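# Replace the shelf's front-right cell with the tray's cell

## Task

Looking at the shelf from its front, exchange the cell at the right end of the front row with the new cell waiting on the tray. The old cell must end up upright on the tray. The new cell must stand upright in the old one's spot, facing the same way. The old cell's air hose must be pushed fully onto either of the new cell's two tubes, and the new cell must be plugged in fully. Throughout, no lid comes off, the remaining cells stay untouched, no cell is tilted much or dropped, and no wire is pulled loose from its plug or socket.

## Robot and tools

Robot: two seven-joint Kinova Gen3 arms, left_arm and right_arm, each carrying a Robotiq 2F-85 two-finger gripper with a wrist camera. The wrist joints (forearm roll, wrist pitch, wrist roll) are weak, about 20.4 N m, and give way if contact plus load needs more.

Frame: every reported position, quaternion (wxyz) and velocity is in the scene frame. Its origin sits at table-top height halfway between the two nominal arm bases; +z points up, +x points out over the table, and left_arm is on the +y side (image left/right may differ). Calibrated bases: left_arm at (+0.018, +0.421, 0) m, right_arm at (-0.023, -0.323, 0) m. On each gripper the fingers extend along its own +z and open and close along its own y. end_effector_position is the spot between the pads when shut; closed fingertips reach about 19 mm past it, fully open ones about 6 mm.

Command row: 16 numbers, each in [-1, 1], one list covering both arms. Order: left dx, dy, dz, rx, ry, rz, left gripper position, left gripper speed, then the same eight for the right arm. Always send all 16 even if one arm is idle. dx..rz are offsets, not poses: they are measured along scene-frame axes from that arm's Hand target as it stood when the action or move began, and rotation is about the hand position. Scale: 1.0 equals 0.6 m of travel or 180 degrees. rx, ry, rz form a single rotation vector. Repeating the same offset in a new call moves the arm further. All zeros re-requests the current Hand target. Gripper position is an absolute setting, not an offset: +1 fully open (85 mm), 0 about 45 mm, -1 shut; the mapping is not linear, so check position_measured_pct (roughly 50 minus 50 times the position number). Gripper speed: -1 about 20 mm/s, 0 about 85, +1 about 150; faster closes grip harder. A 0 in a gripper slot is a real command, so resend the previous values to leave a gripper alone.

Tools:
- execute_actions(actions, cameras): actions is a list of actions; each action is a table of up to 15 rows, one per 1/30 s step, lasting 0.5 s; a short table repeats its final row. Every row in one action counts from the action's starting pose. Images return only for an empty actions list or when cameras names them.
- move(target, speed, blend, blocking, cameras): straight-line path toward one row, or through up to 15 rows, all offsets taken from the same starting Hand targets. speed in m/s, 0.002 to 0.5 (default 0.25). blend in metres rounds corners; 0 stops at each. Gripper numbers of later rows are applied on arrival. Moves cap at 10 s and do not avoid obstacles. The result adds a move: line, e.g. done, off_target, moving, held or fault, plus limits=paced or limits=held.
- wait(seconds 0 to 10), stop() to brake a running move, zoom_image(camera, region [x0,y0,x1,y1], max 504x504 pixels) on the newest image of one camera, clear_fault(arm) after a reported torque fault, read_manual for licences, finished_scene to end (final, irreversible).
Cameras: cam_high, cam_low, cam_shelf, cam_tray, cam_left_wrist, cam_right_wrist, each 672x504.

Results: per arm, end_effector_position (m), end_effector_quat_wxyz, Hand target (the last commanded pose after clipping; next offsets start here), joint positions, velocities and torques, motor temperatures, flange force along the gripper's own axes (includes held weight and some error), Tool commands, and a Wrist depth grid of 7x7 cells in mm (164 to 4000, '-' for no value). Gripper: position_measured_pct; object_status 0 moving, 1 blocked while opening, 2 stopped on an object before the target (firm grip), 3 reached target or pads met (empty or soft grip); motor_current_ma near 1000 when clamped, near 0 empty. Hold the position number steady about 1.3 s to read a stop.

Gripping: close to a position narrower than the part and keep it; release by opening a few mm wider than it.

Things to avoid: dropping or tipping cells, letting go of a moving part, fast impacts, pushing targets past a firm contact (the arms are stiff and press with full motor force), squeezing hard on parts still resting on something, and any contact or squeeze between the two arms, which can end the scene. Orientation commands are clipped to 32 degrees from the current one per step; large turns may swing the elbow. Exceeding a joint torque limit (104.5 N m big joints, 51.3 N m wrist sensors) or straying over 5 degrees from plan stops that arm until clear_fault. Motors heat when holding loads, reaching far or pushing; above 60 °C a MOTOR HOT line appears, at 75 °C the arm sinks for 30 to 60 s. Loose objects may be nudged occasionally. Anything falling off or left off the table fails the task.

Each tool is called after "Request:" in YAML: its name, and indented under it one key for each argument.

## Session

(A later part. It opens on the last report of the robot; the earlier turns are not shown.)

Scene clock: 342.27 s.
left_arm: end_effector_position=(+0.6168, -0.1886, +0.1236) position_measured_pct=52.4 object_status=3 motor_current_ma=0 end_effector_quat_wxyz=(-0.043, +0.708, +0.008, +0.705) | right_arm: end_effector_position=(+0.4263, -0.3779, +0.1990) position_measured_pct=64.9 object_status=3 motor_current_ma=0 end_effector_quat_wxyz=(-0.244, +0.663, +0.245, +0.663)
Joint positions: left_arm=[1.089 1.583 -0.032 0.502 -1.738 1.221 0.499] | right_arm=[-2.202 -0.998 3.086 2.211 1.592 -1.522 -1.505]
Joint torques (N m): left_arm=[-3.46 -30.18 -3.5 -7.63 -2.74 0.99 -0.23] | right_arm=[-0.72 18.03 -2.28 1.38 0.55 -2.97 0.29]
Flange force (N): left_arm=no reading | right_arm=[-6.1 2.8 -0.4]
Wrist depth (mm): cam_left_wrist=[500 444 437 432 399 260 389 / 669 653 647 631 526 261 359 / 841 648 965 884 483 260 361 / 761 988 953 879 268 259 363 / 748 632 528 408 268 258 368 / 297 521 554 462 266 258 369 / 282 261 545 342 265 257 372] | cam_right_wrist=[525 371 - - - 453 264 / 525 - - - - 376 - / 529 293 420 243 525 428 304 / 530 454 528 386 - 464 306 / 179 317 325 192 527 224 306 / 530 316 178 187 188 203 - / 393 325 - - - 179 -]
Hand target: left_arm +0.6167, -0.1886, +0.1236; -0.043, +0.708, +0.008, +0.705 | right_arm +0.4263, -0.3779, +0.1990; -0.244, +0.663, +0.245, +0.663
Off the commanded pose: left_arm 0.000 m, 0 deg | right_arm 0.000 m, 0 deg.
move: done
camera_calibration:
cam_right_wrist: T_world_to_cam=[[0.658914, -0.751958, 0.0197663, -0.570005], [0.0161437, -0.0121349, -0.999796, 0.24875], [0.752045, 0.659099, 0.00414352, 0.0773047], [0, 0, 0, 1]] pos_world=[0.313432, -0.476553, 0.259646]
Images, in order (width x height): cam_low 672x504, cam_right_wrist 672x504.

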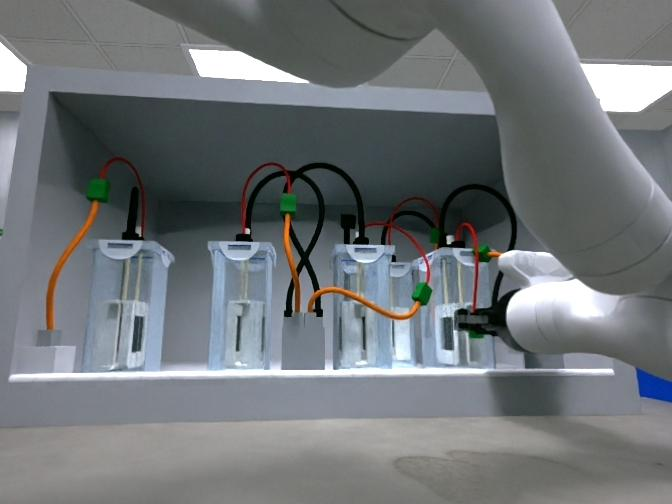

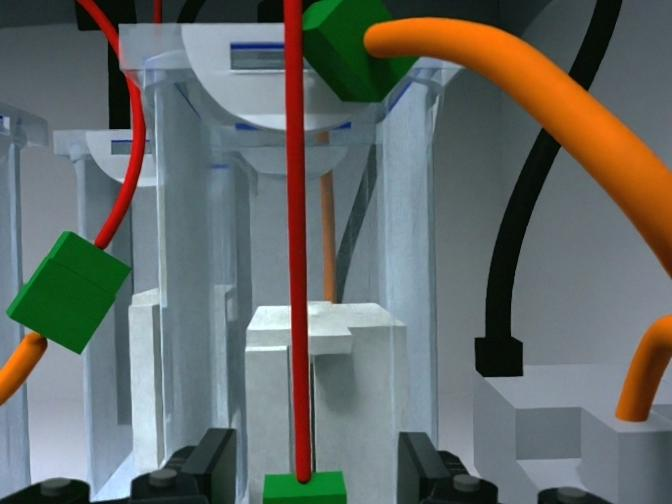

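Request:
move:
  target: [0.02,0.0035,0,0,0,0,-0.05,-0.7,0,0,0,0,0,0,-0.3,-0.9]
  speed: 0.04
  cameras: ["cam_low","cam_right_wrist","cam_left_wrist"]

Request:
zoom_image:
  camera: "cam_low"
  region: [400, 220, 560, 380]

Request:
zoom_image:
  camera: "cam_left_wrist"
  region: [150, 250, 450, 504]

Scene clock: 343.67 s.
left_arm: end_effector_position=(+0.6287, -0.1865, +0.1236) position_measured_pct=52.4 object_status=3 motor_current_ma=0 end_effector_quat_wxyz=(-0.043, +0.708, +0.008, +0.705) | right_arm: end_effector_position=(+0.4263, -0.3779, +0.1990) position_measured_pct=64.9 object_status=3 motor_current_ma=0 end_effector_quat_wxyz=(-0.244, +0.663, +0.245, +0.663)
Joint positions: left_arm=[1.072 1.597 -0.032 0.466 -1.739 1.203 0.48] | right_arm=[-2.202 -0.998 3.086 2.211 1.592 -1.522 -1.505]
Joint torques (N m): left_arm=[-4.06 -30.81 -3.51 -8.1 -2.96 0.77 -0.26] | right_arm=[-0.65 18 -2.25 1.25 0.55 -2.98 0.26]
Flange force (N): left_arm=no reading | right_arm=[-6.0 2.3 -0.2]
Wrist depth (mm): cam_left_wrist=[499 445 438 432 401 260 391 / 672 653 644 630 568 261 359 / 840 649 961 875 269 261 363 / 764 979 954 859 268 260 363 / 752 634 543 415 267 259 367 / 566 298 553 463 267 258 369 / 628 272 419 438 351 257 372] | cam_right_wrist=[513 403 - - - 427 266 / 515 188 - - - 429 292 / 516 280 515 376 - 405 294 / 517 441 515 514 514 467 309 / 518 311 312 218 513 212 296 / 518 308 177 184 184 206 183 / 392 313 - - - 182 -]
Hand target: left_arm +0.6287, -0.1865, +0.1236; -0.043, +0.708, +0.008, +0.705 | right_arm +0.4263, -0.3779, +0.1990; -0.244, +0.663, +0.245, +0.663
Off the commanded pose: left_arm 0.000 m, 0 deg | right_arm 0.000 m, 0 deg.
move: done
camera_calibration:
cam_left_wrist: T_world_to_cam=[[0.0450037, -0.998697, -0.0240543, -0.219079], [0.00562574, 0.0243317, -0.999688, 0.181759], [0.998971, 0.0448544, 0.00671342, -0.476879], [0, 0, 0, 1]] pos_world=[0.485225, -0.201826, 0.179634]
cam_right_wrist: T_world_to_cam=[[0.658914, -0.751958, 0.0197663, -0.570005], [0.0161437, -0.0121349, -0.999796, 0.24875], [0.752045, 0.659099, 0.00414352, 0.0773047], [0, 0, 0, 1]] pos_world=[0.313432, -0.476553, 0.259646]
Images, in order (width x height): cam_low 672x504, cam_left_wrist 672x504, cam_right_wrist 672x504.

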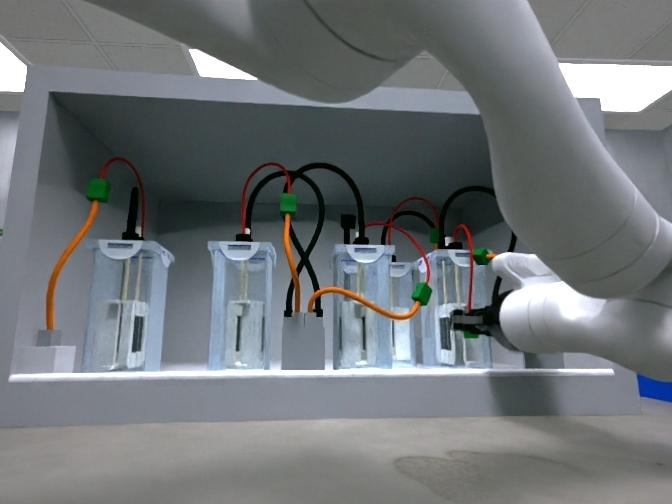

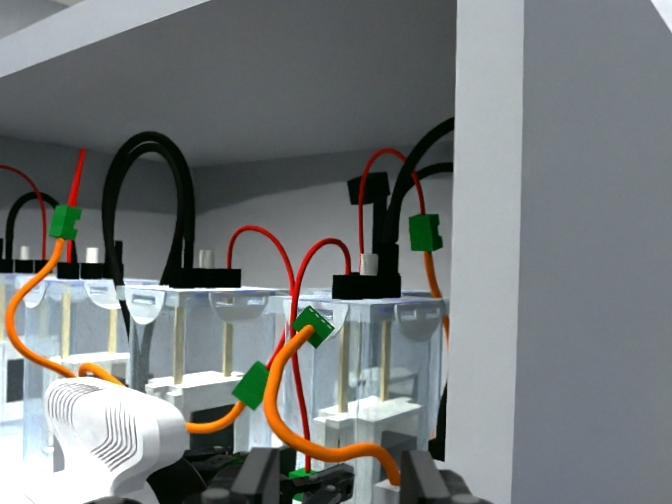

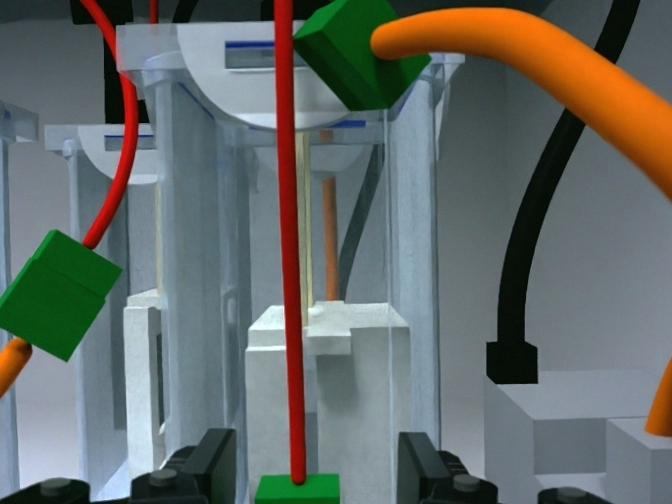

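Scaled by 3.150 from the camera's 672x504 image, which has a finer 960x720 frame.

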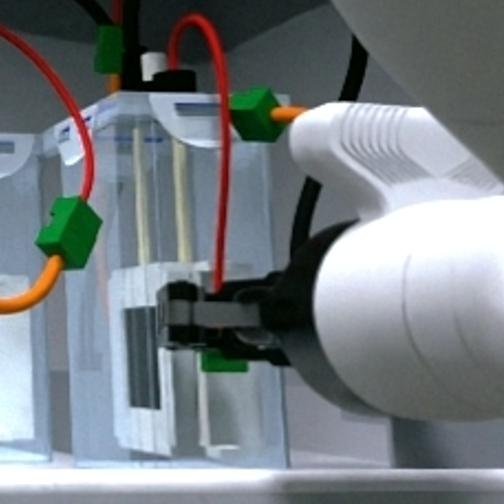

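Scaled by 1.680.

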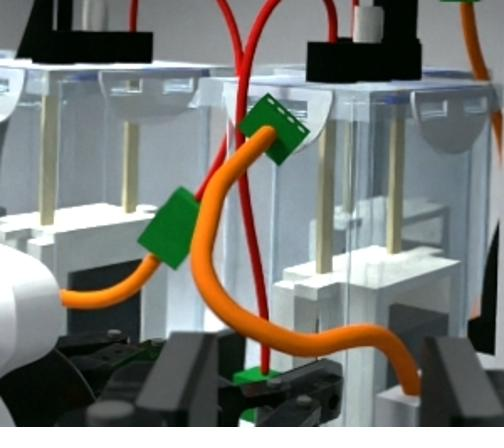

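Request:
move:
  target: [0,0,0,0,0,0,-0.7,-0.8,0,0,0,0,0,0,-0.3,-0.9]
  cameras: ["cam_right_wrist"]

Request:
wait:
  seconds: 1
  cameras: ["cam_low"]

Request:
zoom_image:
  camera: "cam_low"
  region: [400, 220, 560, 380]

Scene clock: 345.57 s.
left_arm: end_effector_position=(+0.6287, -0.1865, +0.1236) position_measured_pct=77.9 object_status=0 motor_current_ma=1000 end_effector_quat_wxyz=(-0.043, +0.708, +0.008, +0.705) | right_arm: end_effector_position=(+0.4263, -0.3779, +0.1990) position_measured_pct=64.9 object_status=3 motor_current_ma=0 end_effector_quat_wxyz=(-0.244, +0.663, +0.245, +0.663)
Joint positions: left_arm=[1.072 1.597 -0.032 0.466 -1.739 1.203 0.48] | right_arm=[-2.202 -0.998 3.086 2.211 1.592 -1.522 -1.505]
Joint torques (N m): left_arm=[-12.51 -29.78 -4.55 -7.2 -1.68 2.86 -0.24] | right_arm=[-0.7 18.09 -2.24 1.25 0.54 -3.05 0.27]
Flange force (N): left_arm=no reading | right_arm=[-6.2 2.3 -0.2]
Wrist depth (mm): cam_left_wrist=[501 444 438 433 399 260 390 / 670 651 645 632 565 261 360 / 838 646 958 876 269 260 362 / 763 982 960 878 268 259 363 / 750 632 541 425 437 258 367 / 558 299 559 589 266 258 368 / 624 271 408 422 352 257 371] | cam_right_wrist=[515 - - - - 423 264 / 282 - - - - 399 290 / 517 281 515 514 - 402 291 / 517 442 514 516 - 463 306 / 170 312 250 214 - 211 307 / 518 312 182 187 - 198 - / 391 312 - - - 179 -]
Hand target: left_arm +0.6287, -0.1865, +0.1236; -0.043, +0.708, +0.008, +0.705 | right_arm +0.4263, -0.3779, +0.1990; -0.244, +0.663, +0.245, +0.663
Off the commanded pose: left_arm 0.000 m, 0 deg | right_arm 0.000 m, 0 deg.
move: done
camera_calibration:
cam_right_wrist: T_world_to_cam=[[0.658914, -0.751958, 0.0197663, -0.570005], [0.0161437, -0.0121349, -0.999796, 0.24875], [0.752045, 0.659099, 0.00414352, 0.0773047], [0, 0, 0, 1]] pos_world=[0.313432, -0.476553, 0.259646]
Images, in order (width x height): cam_right_wrist 672x504.

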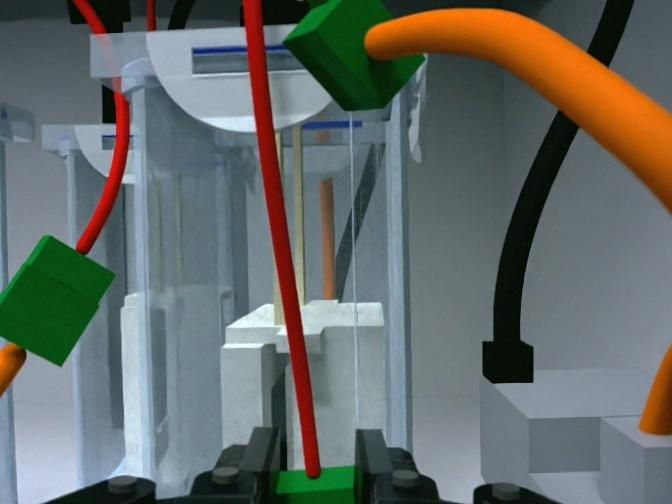

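Scene clock: 346.57 s.
left_arm: end_effector_position=(+0.6287, -0.1865, +0.1236) position_measured_pct=77.9 object_status=2 motor_current_ma=1000 end_effector_quat_wxyz=(-0.043, +0.708, +0.008, +0.705) | right_arm: end_effector_position=(+0.4263, -0.3779, +0.1990) position_measured_pct=64.9 object_status=3 motor_current_ma=0 end_effector_quat_wxyz=(-0.244, +0.663, +0.245, +0.663)
Joint positions: left_arm=[1.072 1.597 -0.032 0.466 -1.739 1.203 0.48] | right_arm=[-2.202 -0.998 3.086 2.211 1.592 -1.522 -1.505]
Joint torques (N m): left_arm=[-12.56 -29.8 -4.55 -7.19 -1.68 2.88 -0.21] | right_arm=[-0.68 18.06 -2.23 1.31 0.53 -2.98 0.24]
Flange force (N): left_arm=no reading | right_arm=[-6.2 2.4 -0.3]
Wrist depth (mm): cam_left_wrist=[499 446 439 432 400 260 390 / 674 653 645 630 568 261 360 / 836 647 962 878 270 261 363 / 764 984 955 879 268 260 363 / 751 634 542 426 437 258 367 / 559 299 559 588 267 258 369 / 628 271 409 423 350 258 372] | cam_right_wrist=[514 - - - - 423 264 / 282 - - - - 399 290 / 517 281 514 515 - 401 291 / 517 440 516 515 - 463 306 / 170 312 250 214 - 211 307 / 519 313 182 187 - 198 - / 391 312 - - - 179 -]
Hand target: left_arm +0.6287, -0.1865, +0.1236; -0.043, +0.708, +0.008, +0.705 | right_arm +0.4263, -0.3779, +0.1990; -0.244, +0.663, +0.245, +0.663
Tool commands: left_gripper/position=-0.7 left_gripper/speed=-0.8 right_gripper/position=-0.3 right_gripper/speed=-0.9
Off the commanded pose: left_arm 0.000 m, 0 deg | right_arm 0.000 m, 0 deg.
wait: 1.00 s; at rest by 0.17 s
Images, in order (width x height): cam_low 672x504.

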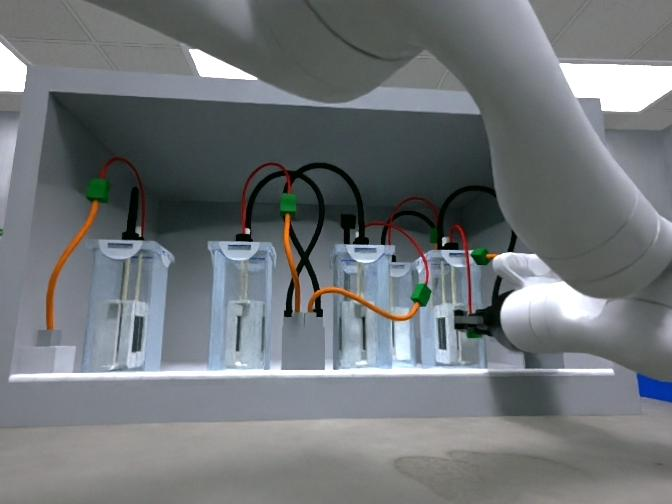

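Scaled by 3.150 from the camera's 672x504 image, which has a finer 960x720 frame.

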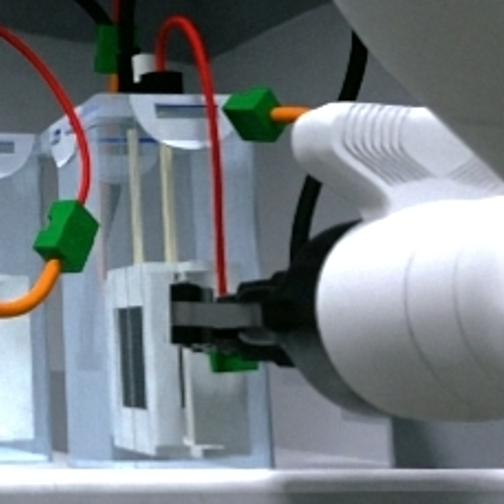

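Request:
move:
  target: [-0.05,-0.004,0,0,0,0,-0.7,-0.8,0,0,0,0,0,0,-0.3,-0.9]
  speed: 0.06
  cameras: ["cam_low","cam_right_wrist","cam_high"]

Request:
zoom_image:
  camera: "cam_low"
  region: [400, 220, 560, 380]

Scene clock: 347.63 s.
left_arm: end_effector_position=(+0.5987, -0.1888, +0.1236) position_measured_pct=77.9 object_status=2 motor_current_ma=1000 end_effector_quat_wxyz=(-0.043, +0.708, +0.008, +0.705) | right_arm: end_effector_position=(+0.4263, -0.3779, +0.1990) position_measured_pct=64.9 object_status=3 motor_current_ma=0 end_effector_quat_wxyz=(-0.244, +0.663, +0.245, +0.663)
Joint positions: left_arm=[1.114 1.555 -0.035 0.573 -1.736 1.248 0.54] | right_arm=[-2.202 -0.998 3.086 2.211 1.592 -1.522 -1.505]
Joint torques (N m): left_arm=[-1.51 -29.35 -2.8 -6.94 -2.42 1.53 -0.23] | right_arm=[-0.7 18.12 -2.26 1.34 0.51 -2.97 0.28]
Flange force (N): left_arm=[-4.7 17.1 3.4] | right_arm=[-6.3 2.6 -0.4]
Wrist depth (mm): cam_left_wrist=[499 445 438 432 400 260 390 / 673 655 646 633 564 261 359 / 836 647 961 876 269 260 362 / 760 982 957 878 269 260 363 / 753 633 542 427 437 258 367 / 551 529 556 597 267 257 369 / 258 388 556 342 351 257 371] | cam_right_wrist=[543 432 221 402 540 448 283 / 546 192 188 187 - 452 286 / 546 310 - 403 543 426 334 / 548 344 544 545 543 432 306 / 193 333 342 217 545 382 307 / 548 342 211 216 238 203 - / 404 395 - - - 191 -]
Hand target: left_arm +0.5987, -0.1889, +0.1236; -0.043, +0.708, +0.008, +0.705 | right_arm +0.4263, -0.3779, +0.1990; -0.244, +0.663, +0.245, +0.663
Off the commanded pose: left_arm 0.000 m, 0 deg | right_arm 0.000 m, 0 deg.
move: done
camera_calibration:
cam_right_wrist: T_world_to_cam=[[0.658914, -0.751958, 0.0197663, -0.570005], [0.0161437, -0.0121349, -0.999796, 0.24875], [0.752045, 0.659099, 0.00414352, 0.0773047], [0, 0, 0, 1]] pos_world=[0.313432, -0.476553, 0.259646]
Images, in order (width x height): cam_high 672x504, cam_low 672x504, cam_right_wrist 672x504.

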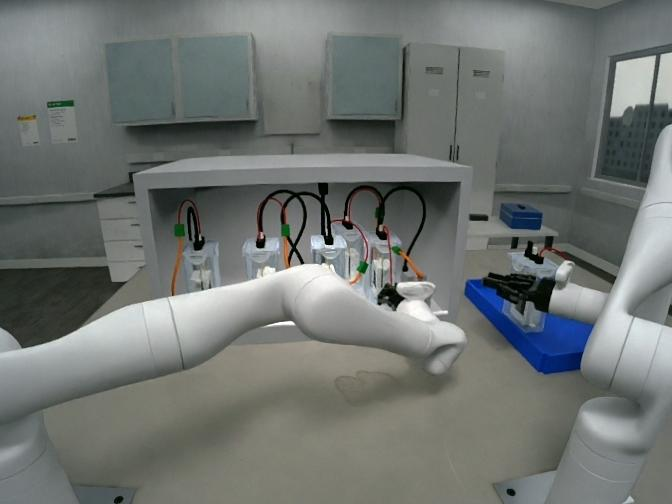

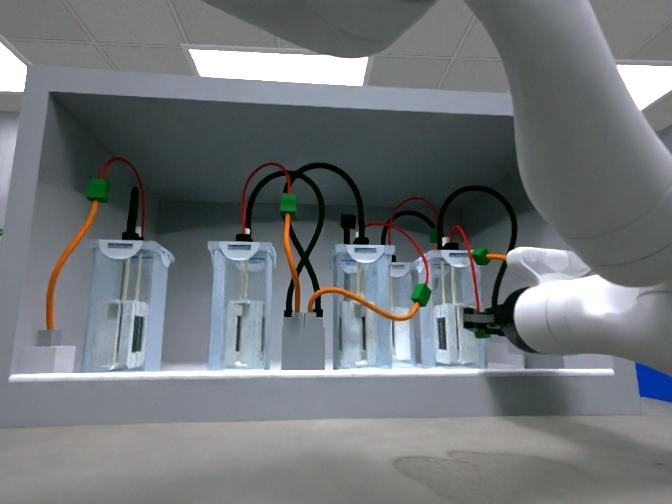

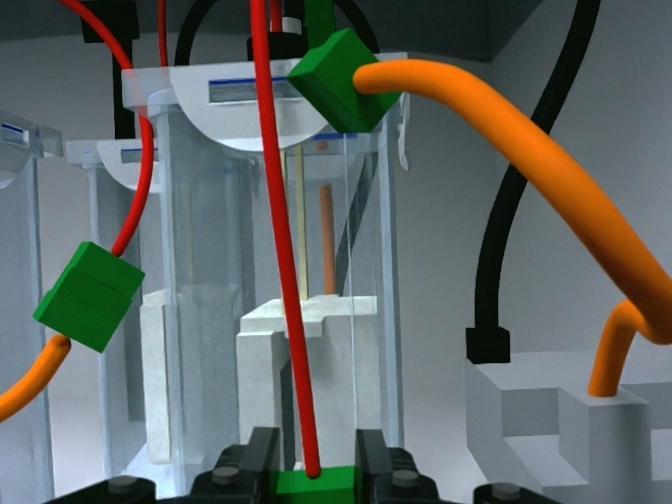

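Scaled by 3.150 from the camera's 672x504 image, which has a finer 960x720 frame.

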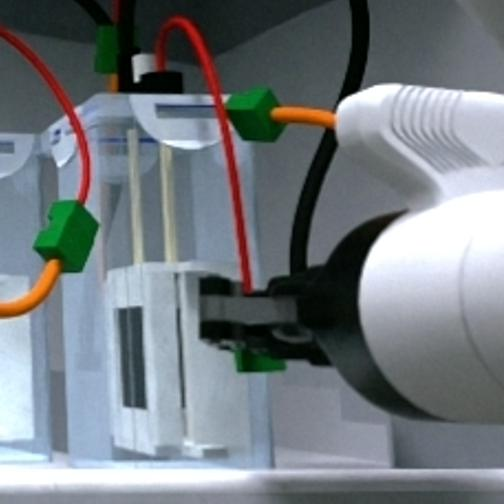

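Request:
move:
  target:
    - [-0.12,0.06,0.1,0,0,-0.05,-0.7,-0.8,0,0,0,0,0,0,-0.3,-0.9]
    - [-0.165,0.09,0.21,0,0,-0.2,-0.7,-0.8,0,0,0,0,0,0,-0.3,-0.9]
  speed: 0.12
  blend: 0.02
  cameras: ["cam_low","cam_right_wrist","cam_high","cam_left_wrist","cam_shelf","cam_tray"]

Scene clock: 351.20 s.
left_arm: end_effector_position=(+0.4997, -0.1349, +0.2496) position_measured_pct=77.9 object_status=2 motor_current_ma=1000 end_effector_quat_wxyz=(+0.177, +0.676, -0.212, +0.684) | right_arm: end_effector_position=(+0.4263, -0.3779, +0.1990) position_measured_pct=64.9 object_status=3 motor_current_ma=0 end_effector_quat_wxyz=(-0.244, +0.663, +0.245, +0.663)
Joint positions: left_arm=[1.117 0.917 -0.197 1.851 -2.638 1.159 1.479] | right_arm=[-2.202 -0.998 3.086 2.211 1.592 -1.522 -1.505]
Joint torques (N m): left_arm=[-1.49 -22.5 -2.67 -4.28 -0.22 2.94 -0.25] | right_arm=[-0.63 18.03 -2.24 1.18 0.57 -2.98 0.22]
Flange force (N): left_arm=[-2.7 5.6 4.0] | right_arm=[-6.1 1.9 0.0]
Wrist depth (mm): cam_left_wrist=[500 444 437 430 401 260 392 / 672 654 649 633 568 261 360 / 844 632 960 878 270 261 362 / 345 540 954 874 268 260 362 / 641 519 542 426 437 259 367 / 639 545 559 596 266 257 369 / 627 544 560 341 352 257 372] | cam_right_wrist=[313 319 325 330 338 321 302 / 474 488 499 461 404 337 308 / 555 610 592 474 406 340 310 / 569 594 626 497 409 342 310 / 562 594 607 500 411 343 311 / 351 309 304 385 405 346 310 / 569 447 - 276 417 347 310]
Hand target: left_arm +0.4997, -0.1349, +0.2496; +0.177, +0.676, -0.212, +0.684 | right_arm +0.4263, -0.3779, +0.1990; -0.244, +0.663, +0.245, +0.663
Off the commanded pose: left_arm 0.000 m, 0 deg | right_arm 0.000 m, 0 deg.
move: done
camera_calibration:
cam_left_wrist: T_world_to_cam=[[-0.550539, -0.834465, -0.0239734, 0.161051], [0.0187243, 0.0163668, -0.999691, 0.299454], [0.834599, -0.550818, 0.00661422, -0.349389], [0, 0, 0, 1]] pos_world=[0.374658, -0.0629597, 0.305533]
cam_right_wrist: T_world_to_cam=[[0.658914, -0.751958, 0.0197663, -0.570005], [0.0161437, -0.0121349, -0.999796, 0.24875], [0.752045, 0.659099, 0.00414352, 0.0773047], [0, 0, 0, 1]] pos_world=[0.313432, -0.476553, 0.259646]

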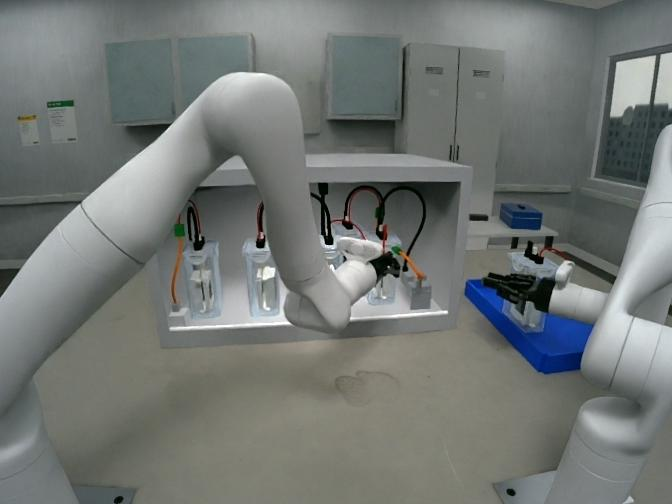

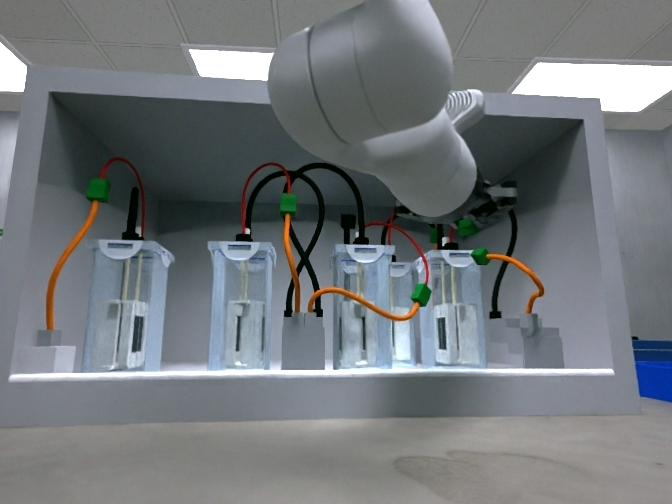

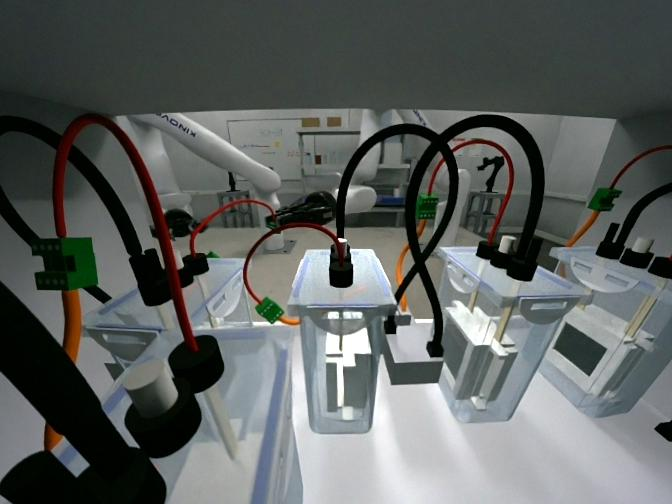

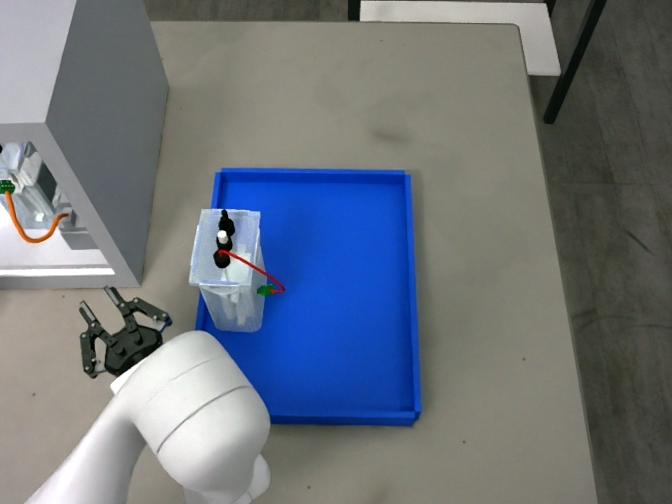

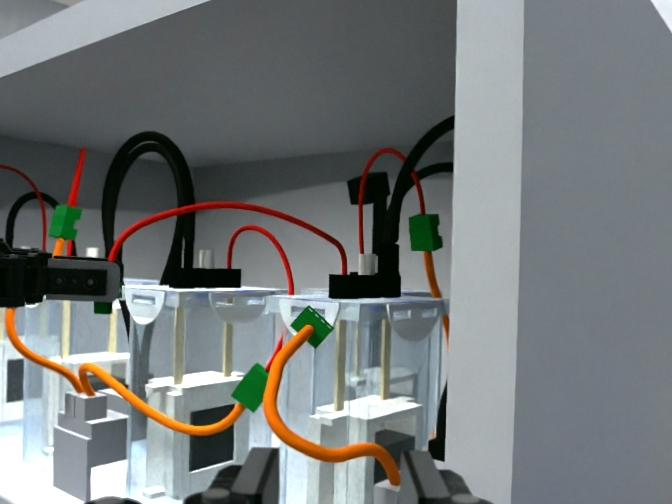

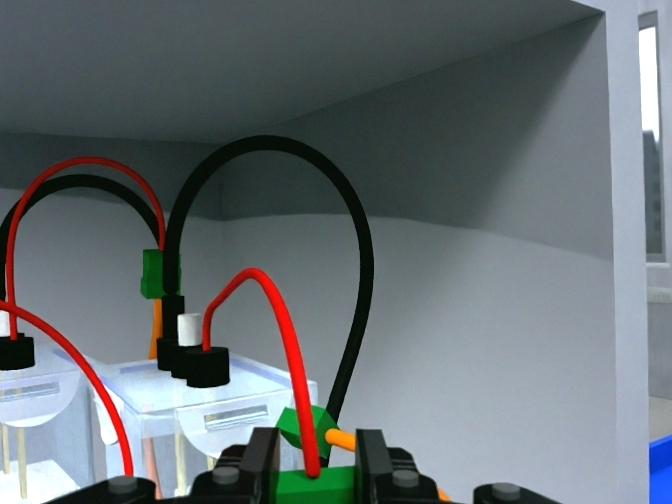

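Request:
zoom_image:
  camera: "cam_left_wrist"
  region: [260, 280, 370, 390]

Request:
zoom_image:
  camera: "cam_low"
  region: [450, 230, 560, 330]

Request:
zoom_image:
  camera: "cam_tray"
  region: [0, 170, 80, 250]

Request:
zoom_image:
  camera: "cam_high"
  region: [340, 210, 440, 310]

Scaled by 4.582.

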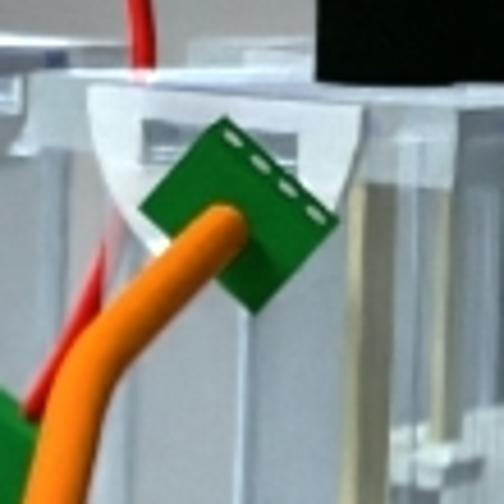

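Scaled by 4.582 from the camera's 672x504 image, which has a finer 960x720 frame.

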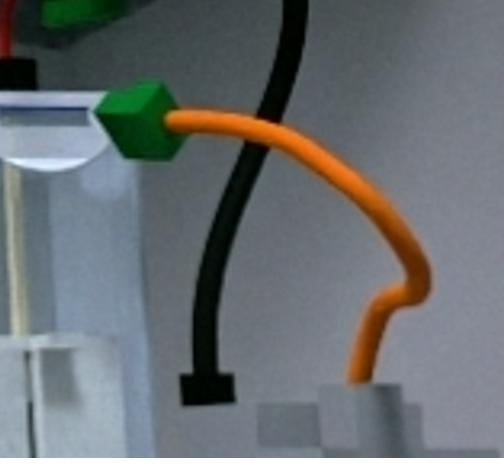

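Scaled by 6.300 from the camera's 672x504 image, which has a finer 960x720 frame.

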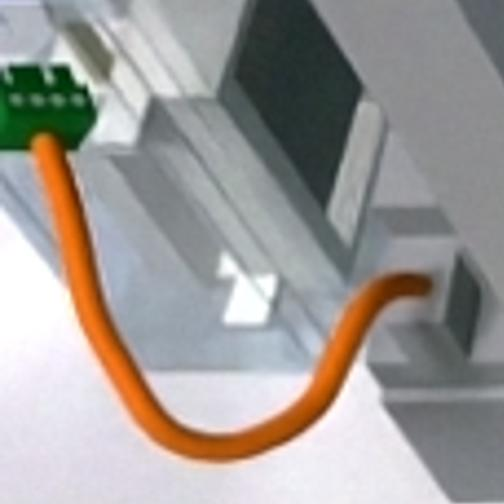

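Scaled by 5.040 from the camera's 672x504 image, which has a finer 960x720 frame.

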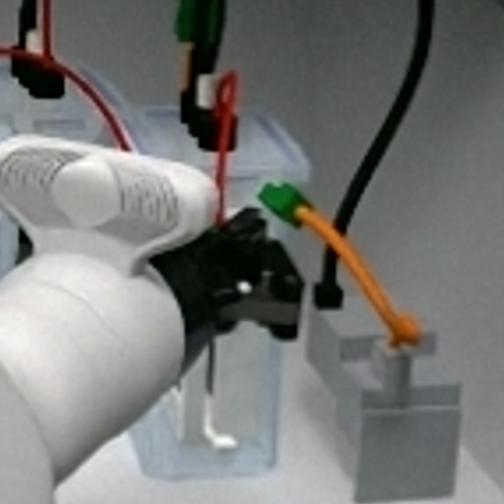

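Request:
move:
  target:
    - [0.05,0.15,0,0,0,0,-0.7,-0.8,0,0,0,0,0,0,-0.27,-0.9]
    - [0.05,0.15,0,0,0,0,-0.7,-0.8,0.123,0.18,0.135,-0.3553,0.0267,-0.0915,-0.27,-0.9]
  speed: 0.15
  cameras: ["cam_low","cam_left_wrist","cam_high","cam_tray"]

Scene clock: 361.50 s.
left_arm: end_effector_position=(+0.5297, -0.0449, +0.2496) position_measured_pct=77.9 object_status=2 motor_current_ma=1000 end_effector_quat_wxyz=(+0.177, +0.676, -0.212, +0.684) | right_arm: end_effector_position=(+0.5001, -0.2699, +0.2800) position_measured_pct=63.6 object_status=3 motor_current_ma=0 end_effector_quat_wxyz=(+0.226, +0.744, +0.455, +0.434)
Joint positions: left_arm=[0.979 0.88 -0.257 2.047 -2.855 1.292 1.645] | right_arm=[-3.388 -0.192 3.288 2.331 -0.081 -0.401 -0.52]
Joint torques (N m): left_arm=[-1.58 -20.76 -2.61 -2.89 0.35 2.87 -0.26] | right_arm=[-0.72 13.18 0.52 -7.04 0.4 -2.56 0.24]
Flange force (N): left_arm=[-3.0 5.2 5.0] | right_arm=[-2.1 0.3 7.4]
Wrist depth (mm): cam_left_wrist=[352 388 350 426 494 570 526 / 385 447 621 353 468 563 421 / 418 456 498 315 369 587 560 / 395 445 366 299 633 612 570 / 377 402 378 585 666 587 372 / 352 393 372 398 513 375 310 / 346 364 337 426 393 317 262] | cam_right_wrist=[311 317 325 329 338 346 353 / 468 484 499 515 486 439 377 / 526 583 642 601 516 441 385 / 456 566 629 587 517 444 381 / 455 415 619 376 520 446 389 / 264 269 373 308 318 429 391 / 230 226 235 664 528 452 371]
Hand target: left_arm +0.5297, -0.0449, +0.2496; +0.177, +0.676, -0.212, +0.684 | right_arm +0.5001, -0.2699, +0.2800; +0.226, +0.744, +0.455, +0.434
Off the commanded pose: left_arm 0.000 m, 0 deg | right_arm 0.000 m, 0 deg.
move: done
camera_calibration:
cam_left_wrist: T_world_to_cam=[[-0.550494, -0.834495, -0.0239733, 0.252651], [0.0187233, 0.0163678, -0.999691, 0.29742], [0.834629, -0.550772, 0.00661416, -0.324867], [0, 0, 0, 1]] pos_world=[0.404658, 0.0270404, 0.305533]
Images, in order (width x height): cam_high 672x504, cam_low 672x504, cam_tray 672x504, cam_left_wrist 672x504.

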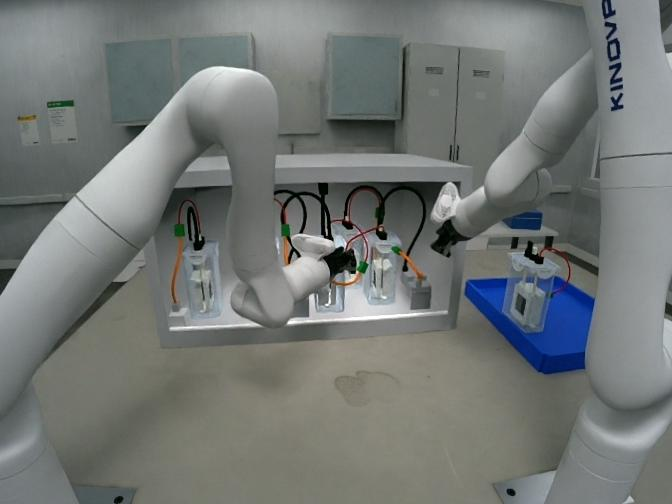

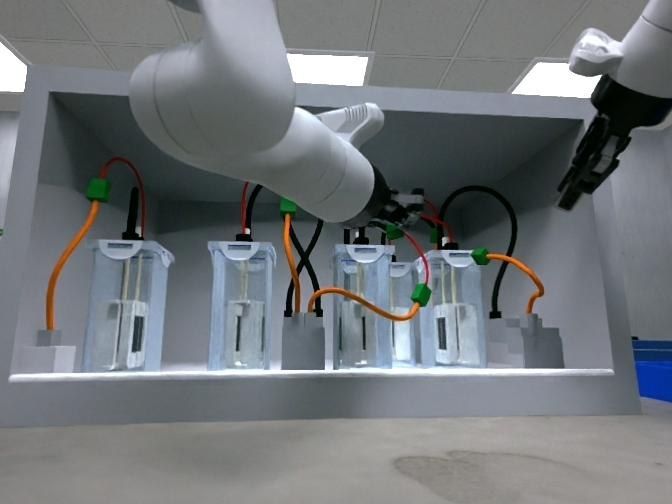

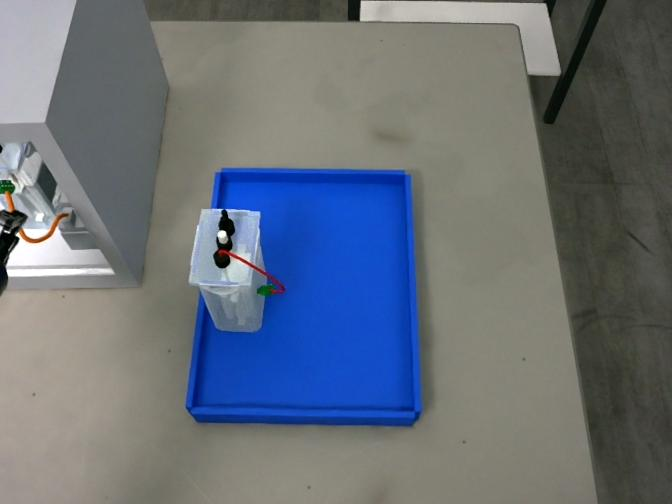

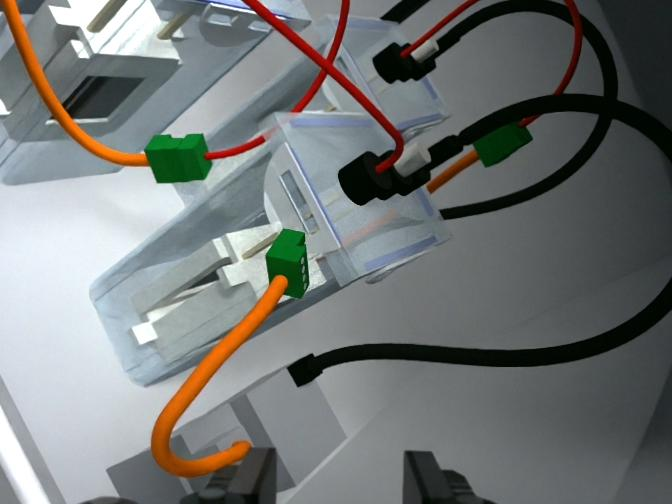

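Request:
execute_actions:
  actions: []

Scene clock: 362.40 s.
left_arm: end_effector_position=(+0.5297, -0.0449, +0.2496) position_measured_pct=77.9 object_status=2 motor_current_ma=1000 end_effector_quat_wxyz=(+0.177, +0.676, -0.212, +0.684) | right_arm: end_effector_position=(+0.5001, -0.2699, +0.2800) position_measured_pct=63.6 object_status=3 motor_current_ma=0 end_effector_quat_wxyz=(+0.226, +0.744, +0.455, +0.434)
Joint positions: left_arm=[0.979 0.88 -0.257 2.047 -2.855 1.292 1.645] | right_arm=[-3.388 -0.192 3.288 2.331 -0.081 -0.401 -0.52]
Joint velocities: within noise
Joint torques (N m): left_arm=[-1.56 -20.76 -2.59 -2.9 0.36 2.88 -0.22] | right_arm=[-0.77 13.11 0.4 -7.04 0.35 -2.58 0.25]
Motor temperatures (°C): left_arm=[43 46 42 46 49 46 47] | right_arm=[42 43 38 41 51 53 50]
Flange force (N): left_arm=[-2.9 5.1 5.0] | right_arm=[-2.4 0.7 7.2]
Wrist depth (mm): cam_left_wrist=[352 388 350 426 496 572 526 / 385 448 623 353 466 560 421 / 418 457 497 315 370 587 558 / 394 447 367 300 632 612 569 / 378 404 380 585 666 588 372 / 352 392 373 398 514 376 310 / 345 363 337 424 393 317 262] | cam_right_wrist=[311 318 324 330 338 345 353 / 468 485 497 513 485 438 377 / 526 583 642 599 515 441 385 / 456 565 631 587 520 444 381 / 457 415 620 376 520 446 389 / 264 268 373 308 318 429 391 / 229 226 235 664 529 452 370]
Hand target: left_arm +0.5297, -0.0449, +0.2496; +0.177, +0.676, -0.212, +0.684 | right_arm +0.5001, -0.2699, +0.2800; +0.226, +0.744, +0.455, +0.434
Tool commands: left_gripper/position=-0.7 left_gripper/speed=-0.8 right_gripper/position=-0.27 right_gripper/speed=-0.9
Off the commanded pose: left_arm 0.000 m, 0 deg | right_arm 0.000 m, 0 deg.
camera_calibration:
cam_left_wrist: T_world_to_cam=[[-0.550494, -0.834495, -0.0239733, 0.252651], [0.0187233, 0.0163678, -0.999691, 0.29742], [0.834629, -0.550772, 0.00661416, -0.324867], [0, 0, 0, 1]] pos_world=[0.404658, 0.0270404, 0.305533]
cam_right_wrist: T_world_to_cam=[[0.497059, -0.465941, 0.732005, -0.580317], [-0.196449, -0.882122, -0.428098, 0.0413061], [0.845186, 0.0689889, -0.530001, -0.106041], [0, 0, 0, 1]] pos_world=[0.386191, -0.226641, 0.386277]

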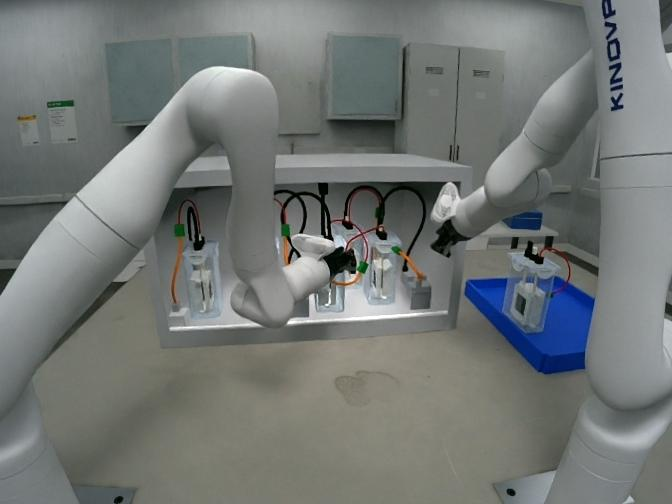

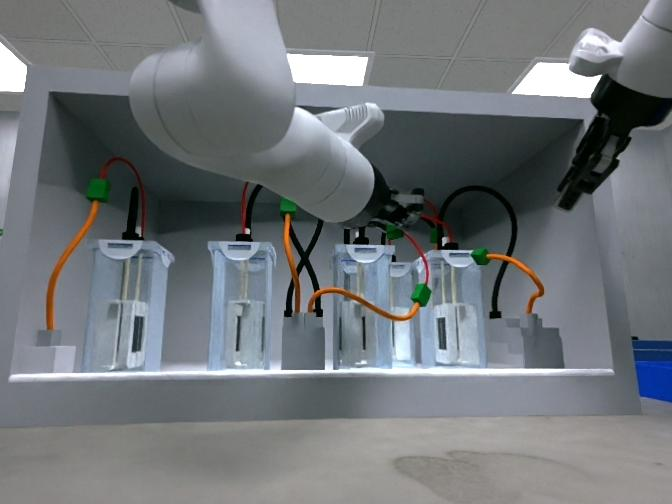

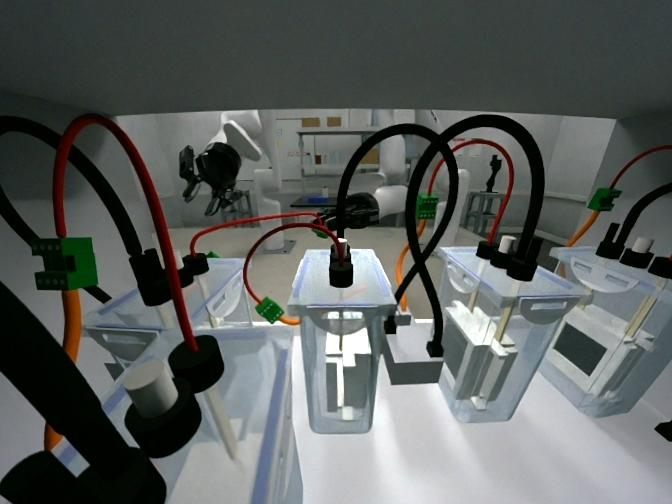

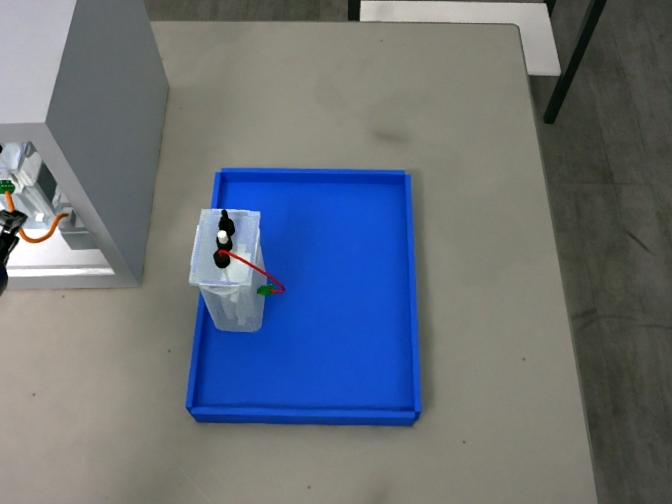

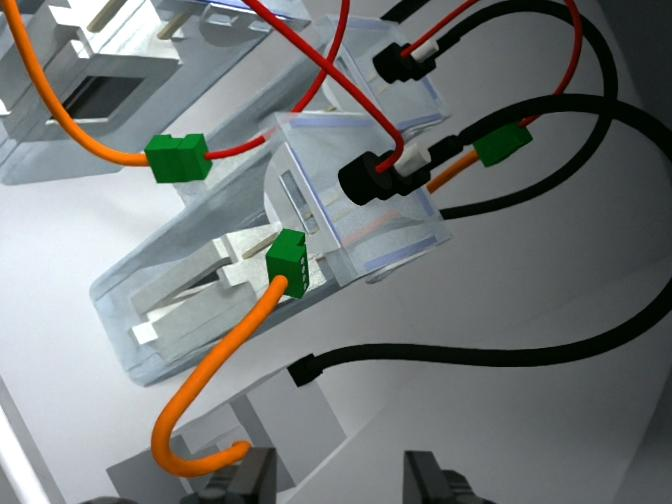

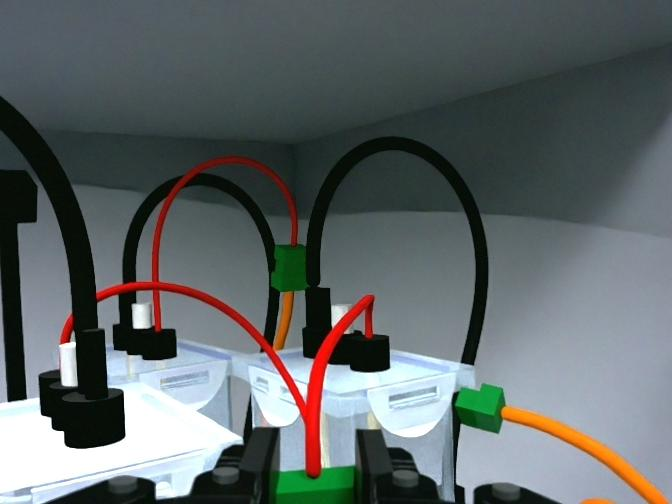

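Request:
move:
  target: [0,0,0,0,0,0,-0.7,-0.8,0.0898,0.1057,-0.055,0,0,0,-0.27,-0.9]
  speed: 0.12
  cameras: ["cam_left_wrist","cam_right_wrist","cam_low","cam_high"]

Scene clock: 364.03 s.
left_arm: end_effector_position=(+0.5297, -0.0449, +0.2496) position_measured_pct=77.9 object_status=2 motor_current_ma=1000 end_effector_quat_wxyz=(+0.177, +0.676, -0.212, +0.684) | right_arm: end_effector_position=(+0.5540, -0.2065, +0.2470) position_measured_pct=63.6 object_status=3 motor_current_ma=0 end_effector_quat_wxyz=(+0.226, +0.744, +0.455, +0.434)
Joint positions: left_arm=[0.979 0.88 -0.257 2.047 -2.855 1.292 1.645] | right_arm=[-3.571 -0.396 3.322 2.183 -0.336 -0.456 -0.411]
Joint torques (N m): left_arm=[-1.6 -20.75 -2.64 -2.89 0.36 2.89 -0.23] | right_arm=[-0.63 16.59 1.17 -6.72 0.47 -2.58 0.23]
Flange force (N): left_arm=[-2.9 5.2 5.1] | right_arm=[-1.2 -1.1 7.0]
Wrist depth (mm): cam_left_wrist=[291 222 237 304 546 515 475 / 286 313 266 349 356 522 497 / 315 422 514 418 316 536 499 / 347 283 424 238 270 281 384 / 336 382 431 238 247 548 527 / 319 351 307 237 232 560 476 / 307 337 321 465 549 479 399] | cam_right_wrist=[311 317 324 330 338 346 354 / 468 486 499 514 485 439 377 / 525 583 642 600 516 440 386 / 457 563 630 588 519 444 254 / 455 414 621 376 521 447 264 / 264 269 372 308 318 429 233 / 230 226 235 661 530 451 281]
Hand target: left_arm +0.5297, -0.0449, +0.2496; +0.177, +0.676, -0.212, +0.684 | right_arm +0.5540, -0.2064, +0.2470; +0.226, +0.744, +0.455, +0.434
Off the commanded pose: left_arm 0.000 m, 0 deg | right_arm 0.000 m, 0 deg.
move: done
camera_calibration:
cam_left_wrist: T_world_to_cam=[[-0.550494, -0.834495, -0.0239733, 0.252651], [0.0187233, 0.0163678, -0.999691, 0.29742], [0.834629, -0.550772, 0.00661416, -0.324867], [0, 0, 0, 1]] pos_world=[0.404658, 0.0270404, 0.305533]
cam_right_wrist: T_world_to_cam=[[0.497019, -0.465841, 0.732096, -0.553409], [-0.196353, -0.882175, -0.428034, 0.0936209], [0.845233, 0.0689917, -0.529927, -0.173506], [0, 0, 0, 1]] pos_world=[0.44009, -0.16324, 0.353276]
Images, in order (width x height): cam_high 672x504, cam_low 672x504, cam_left_wrist 672x504, cam_right_wrist 672x504.

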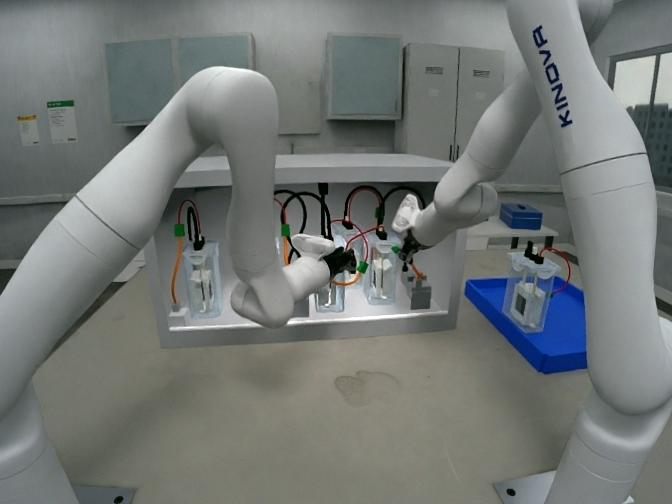

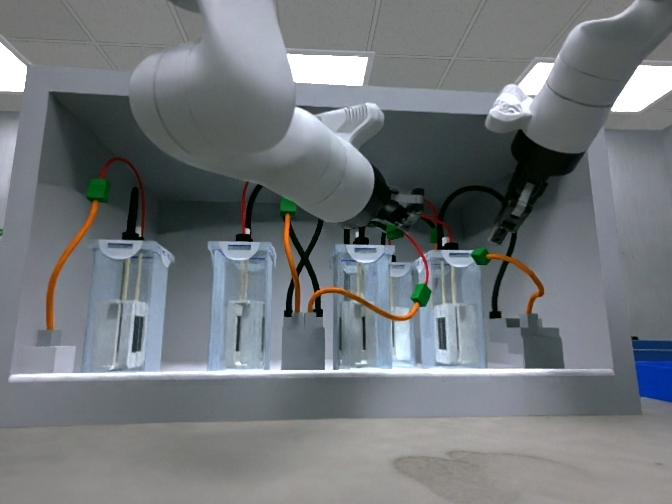

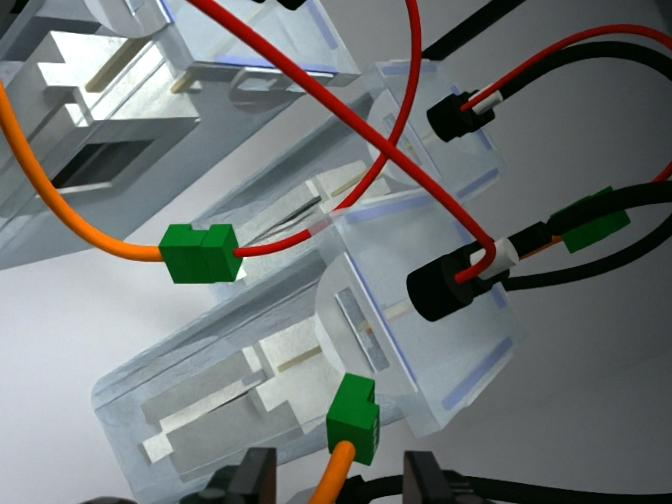

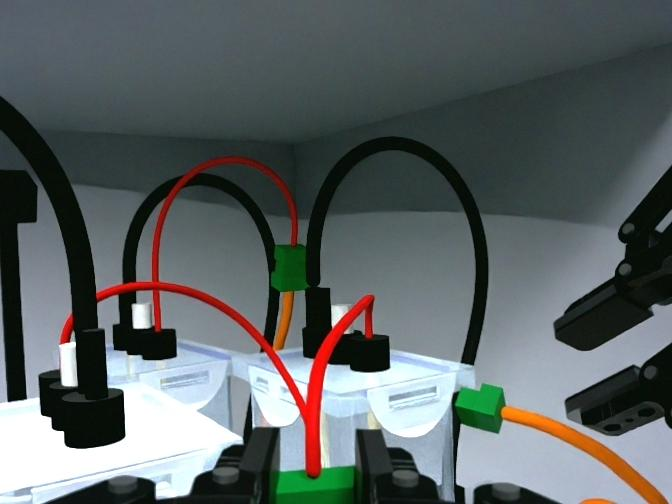

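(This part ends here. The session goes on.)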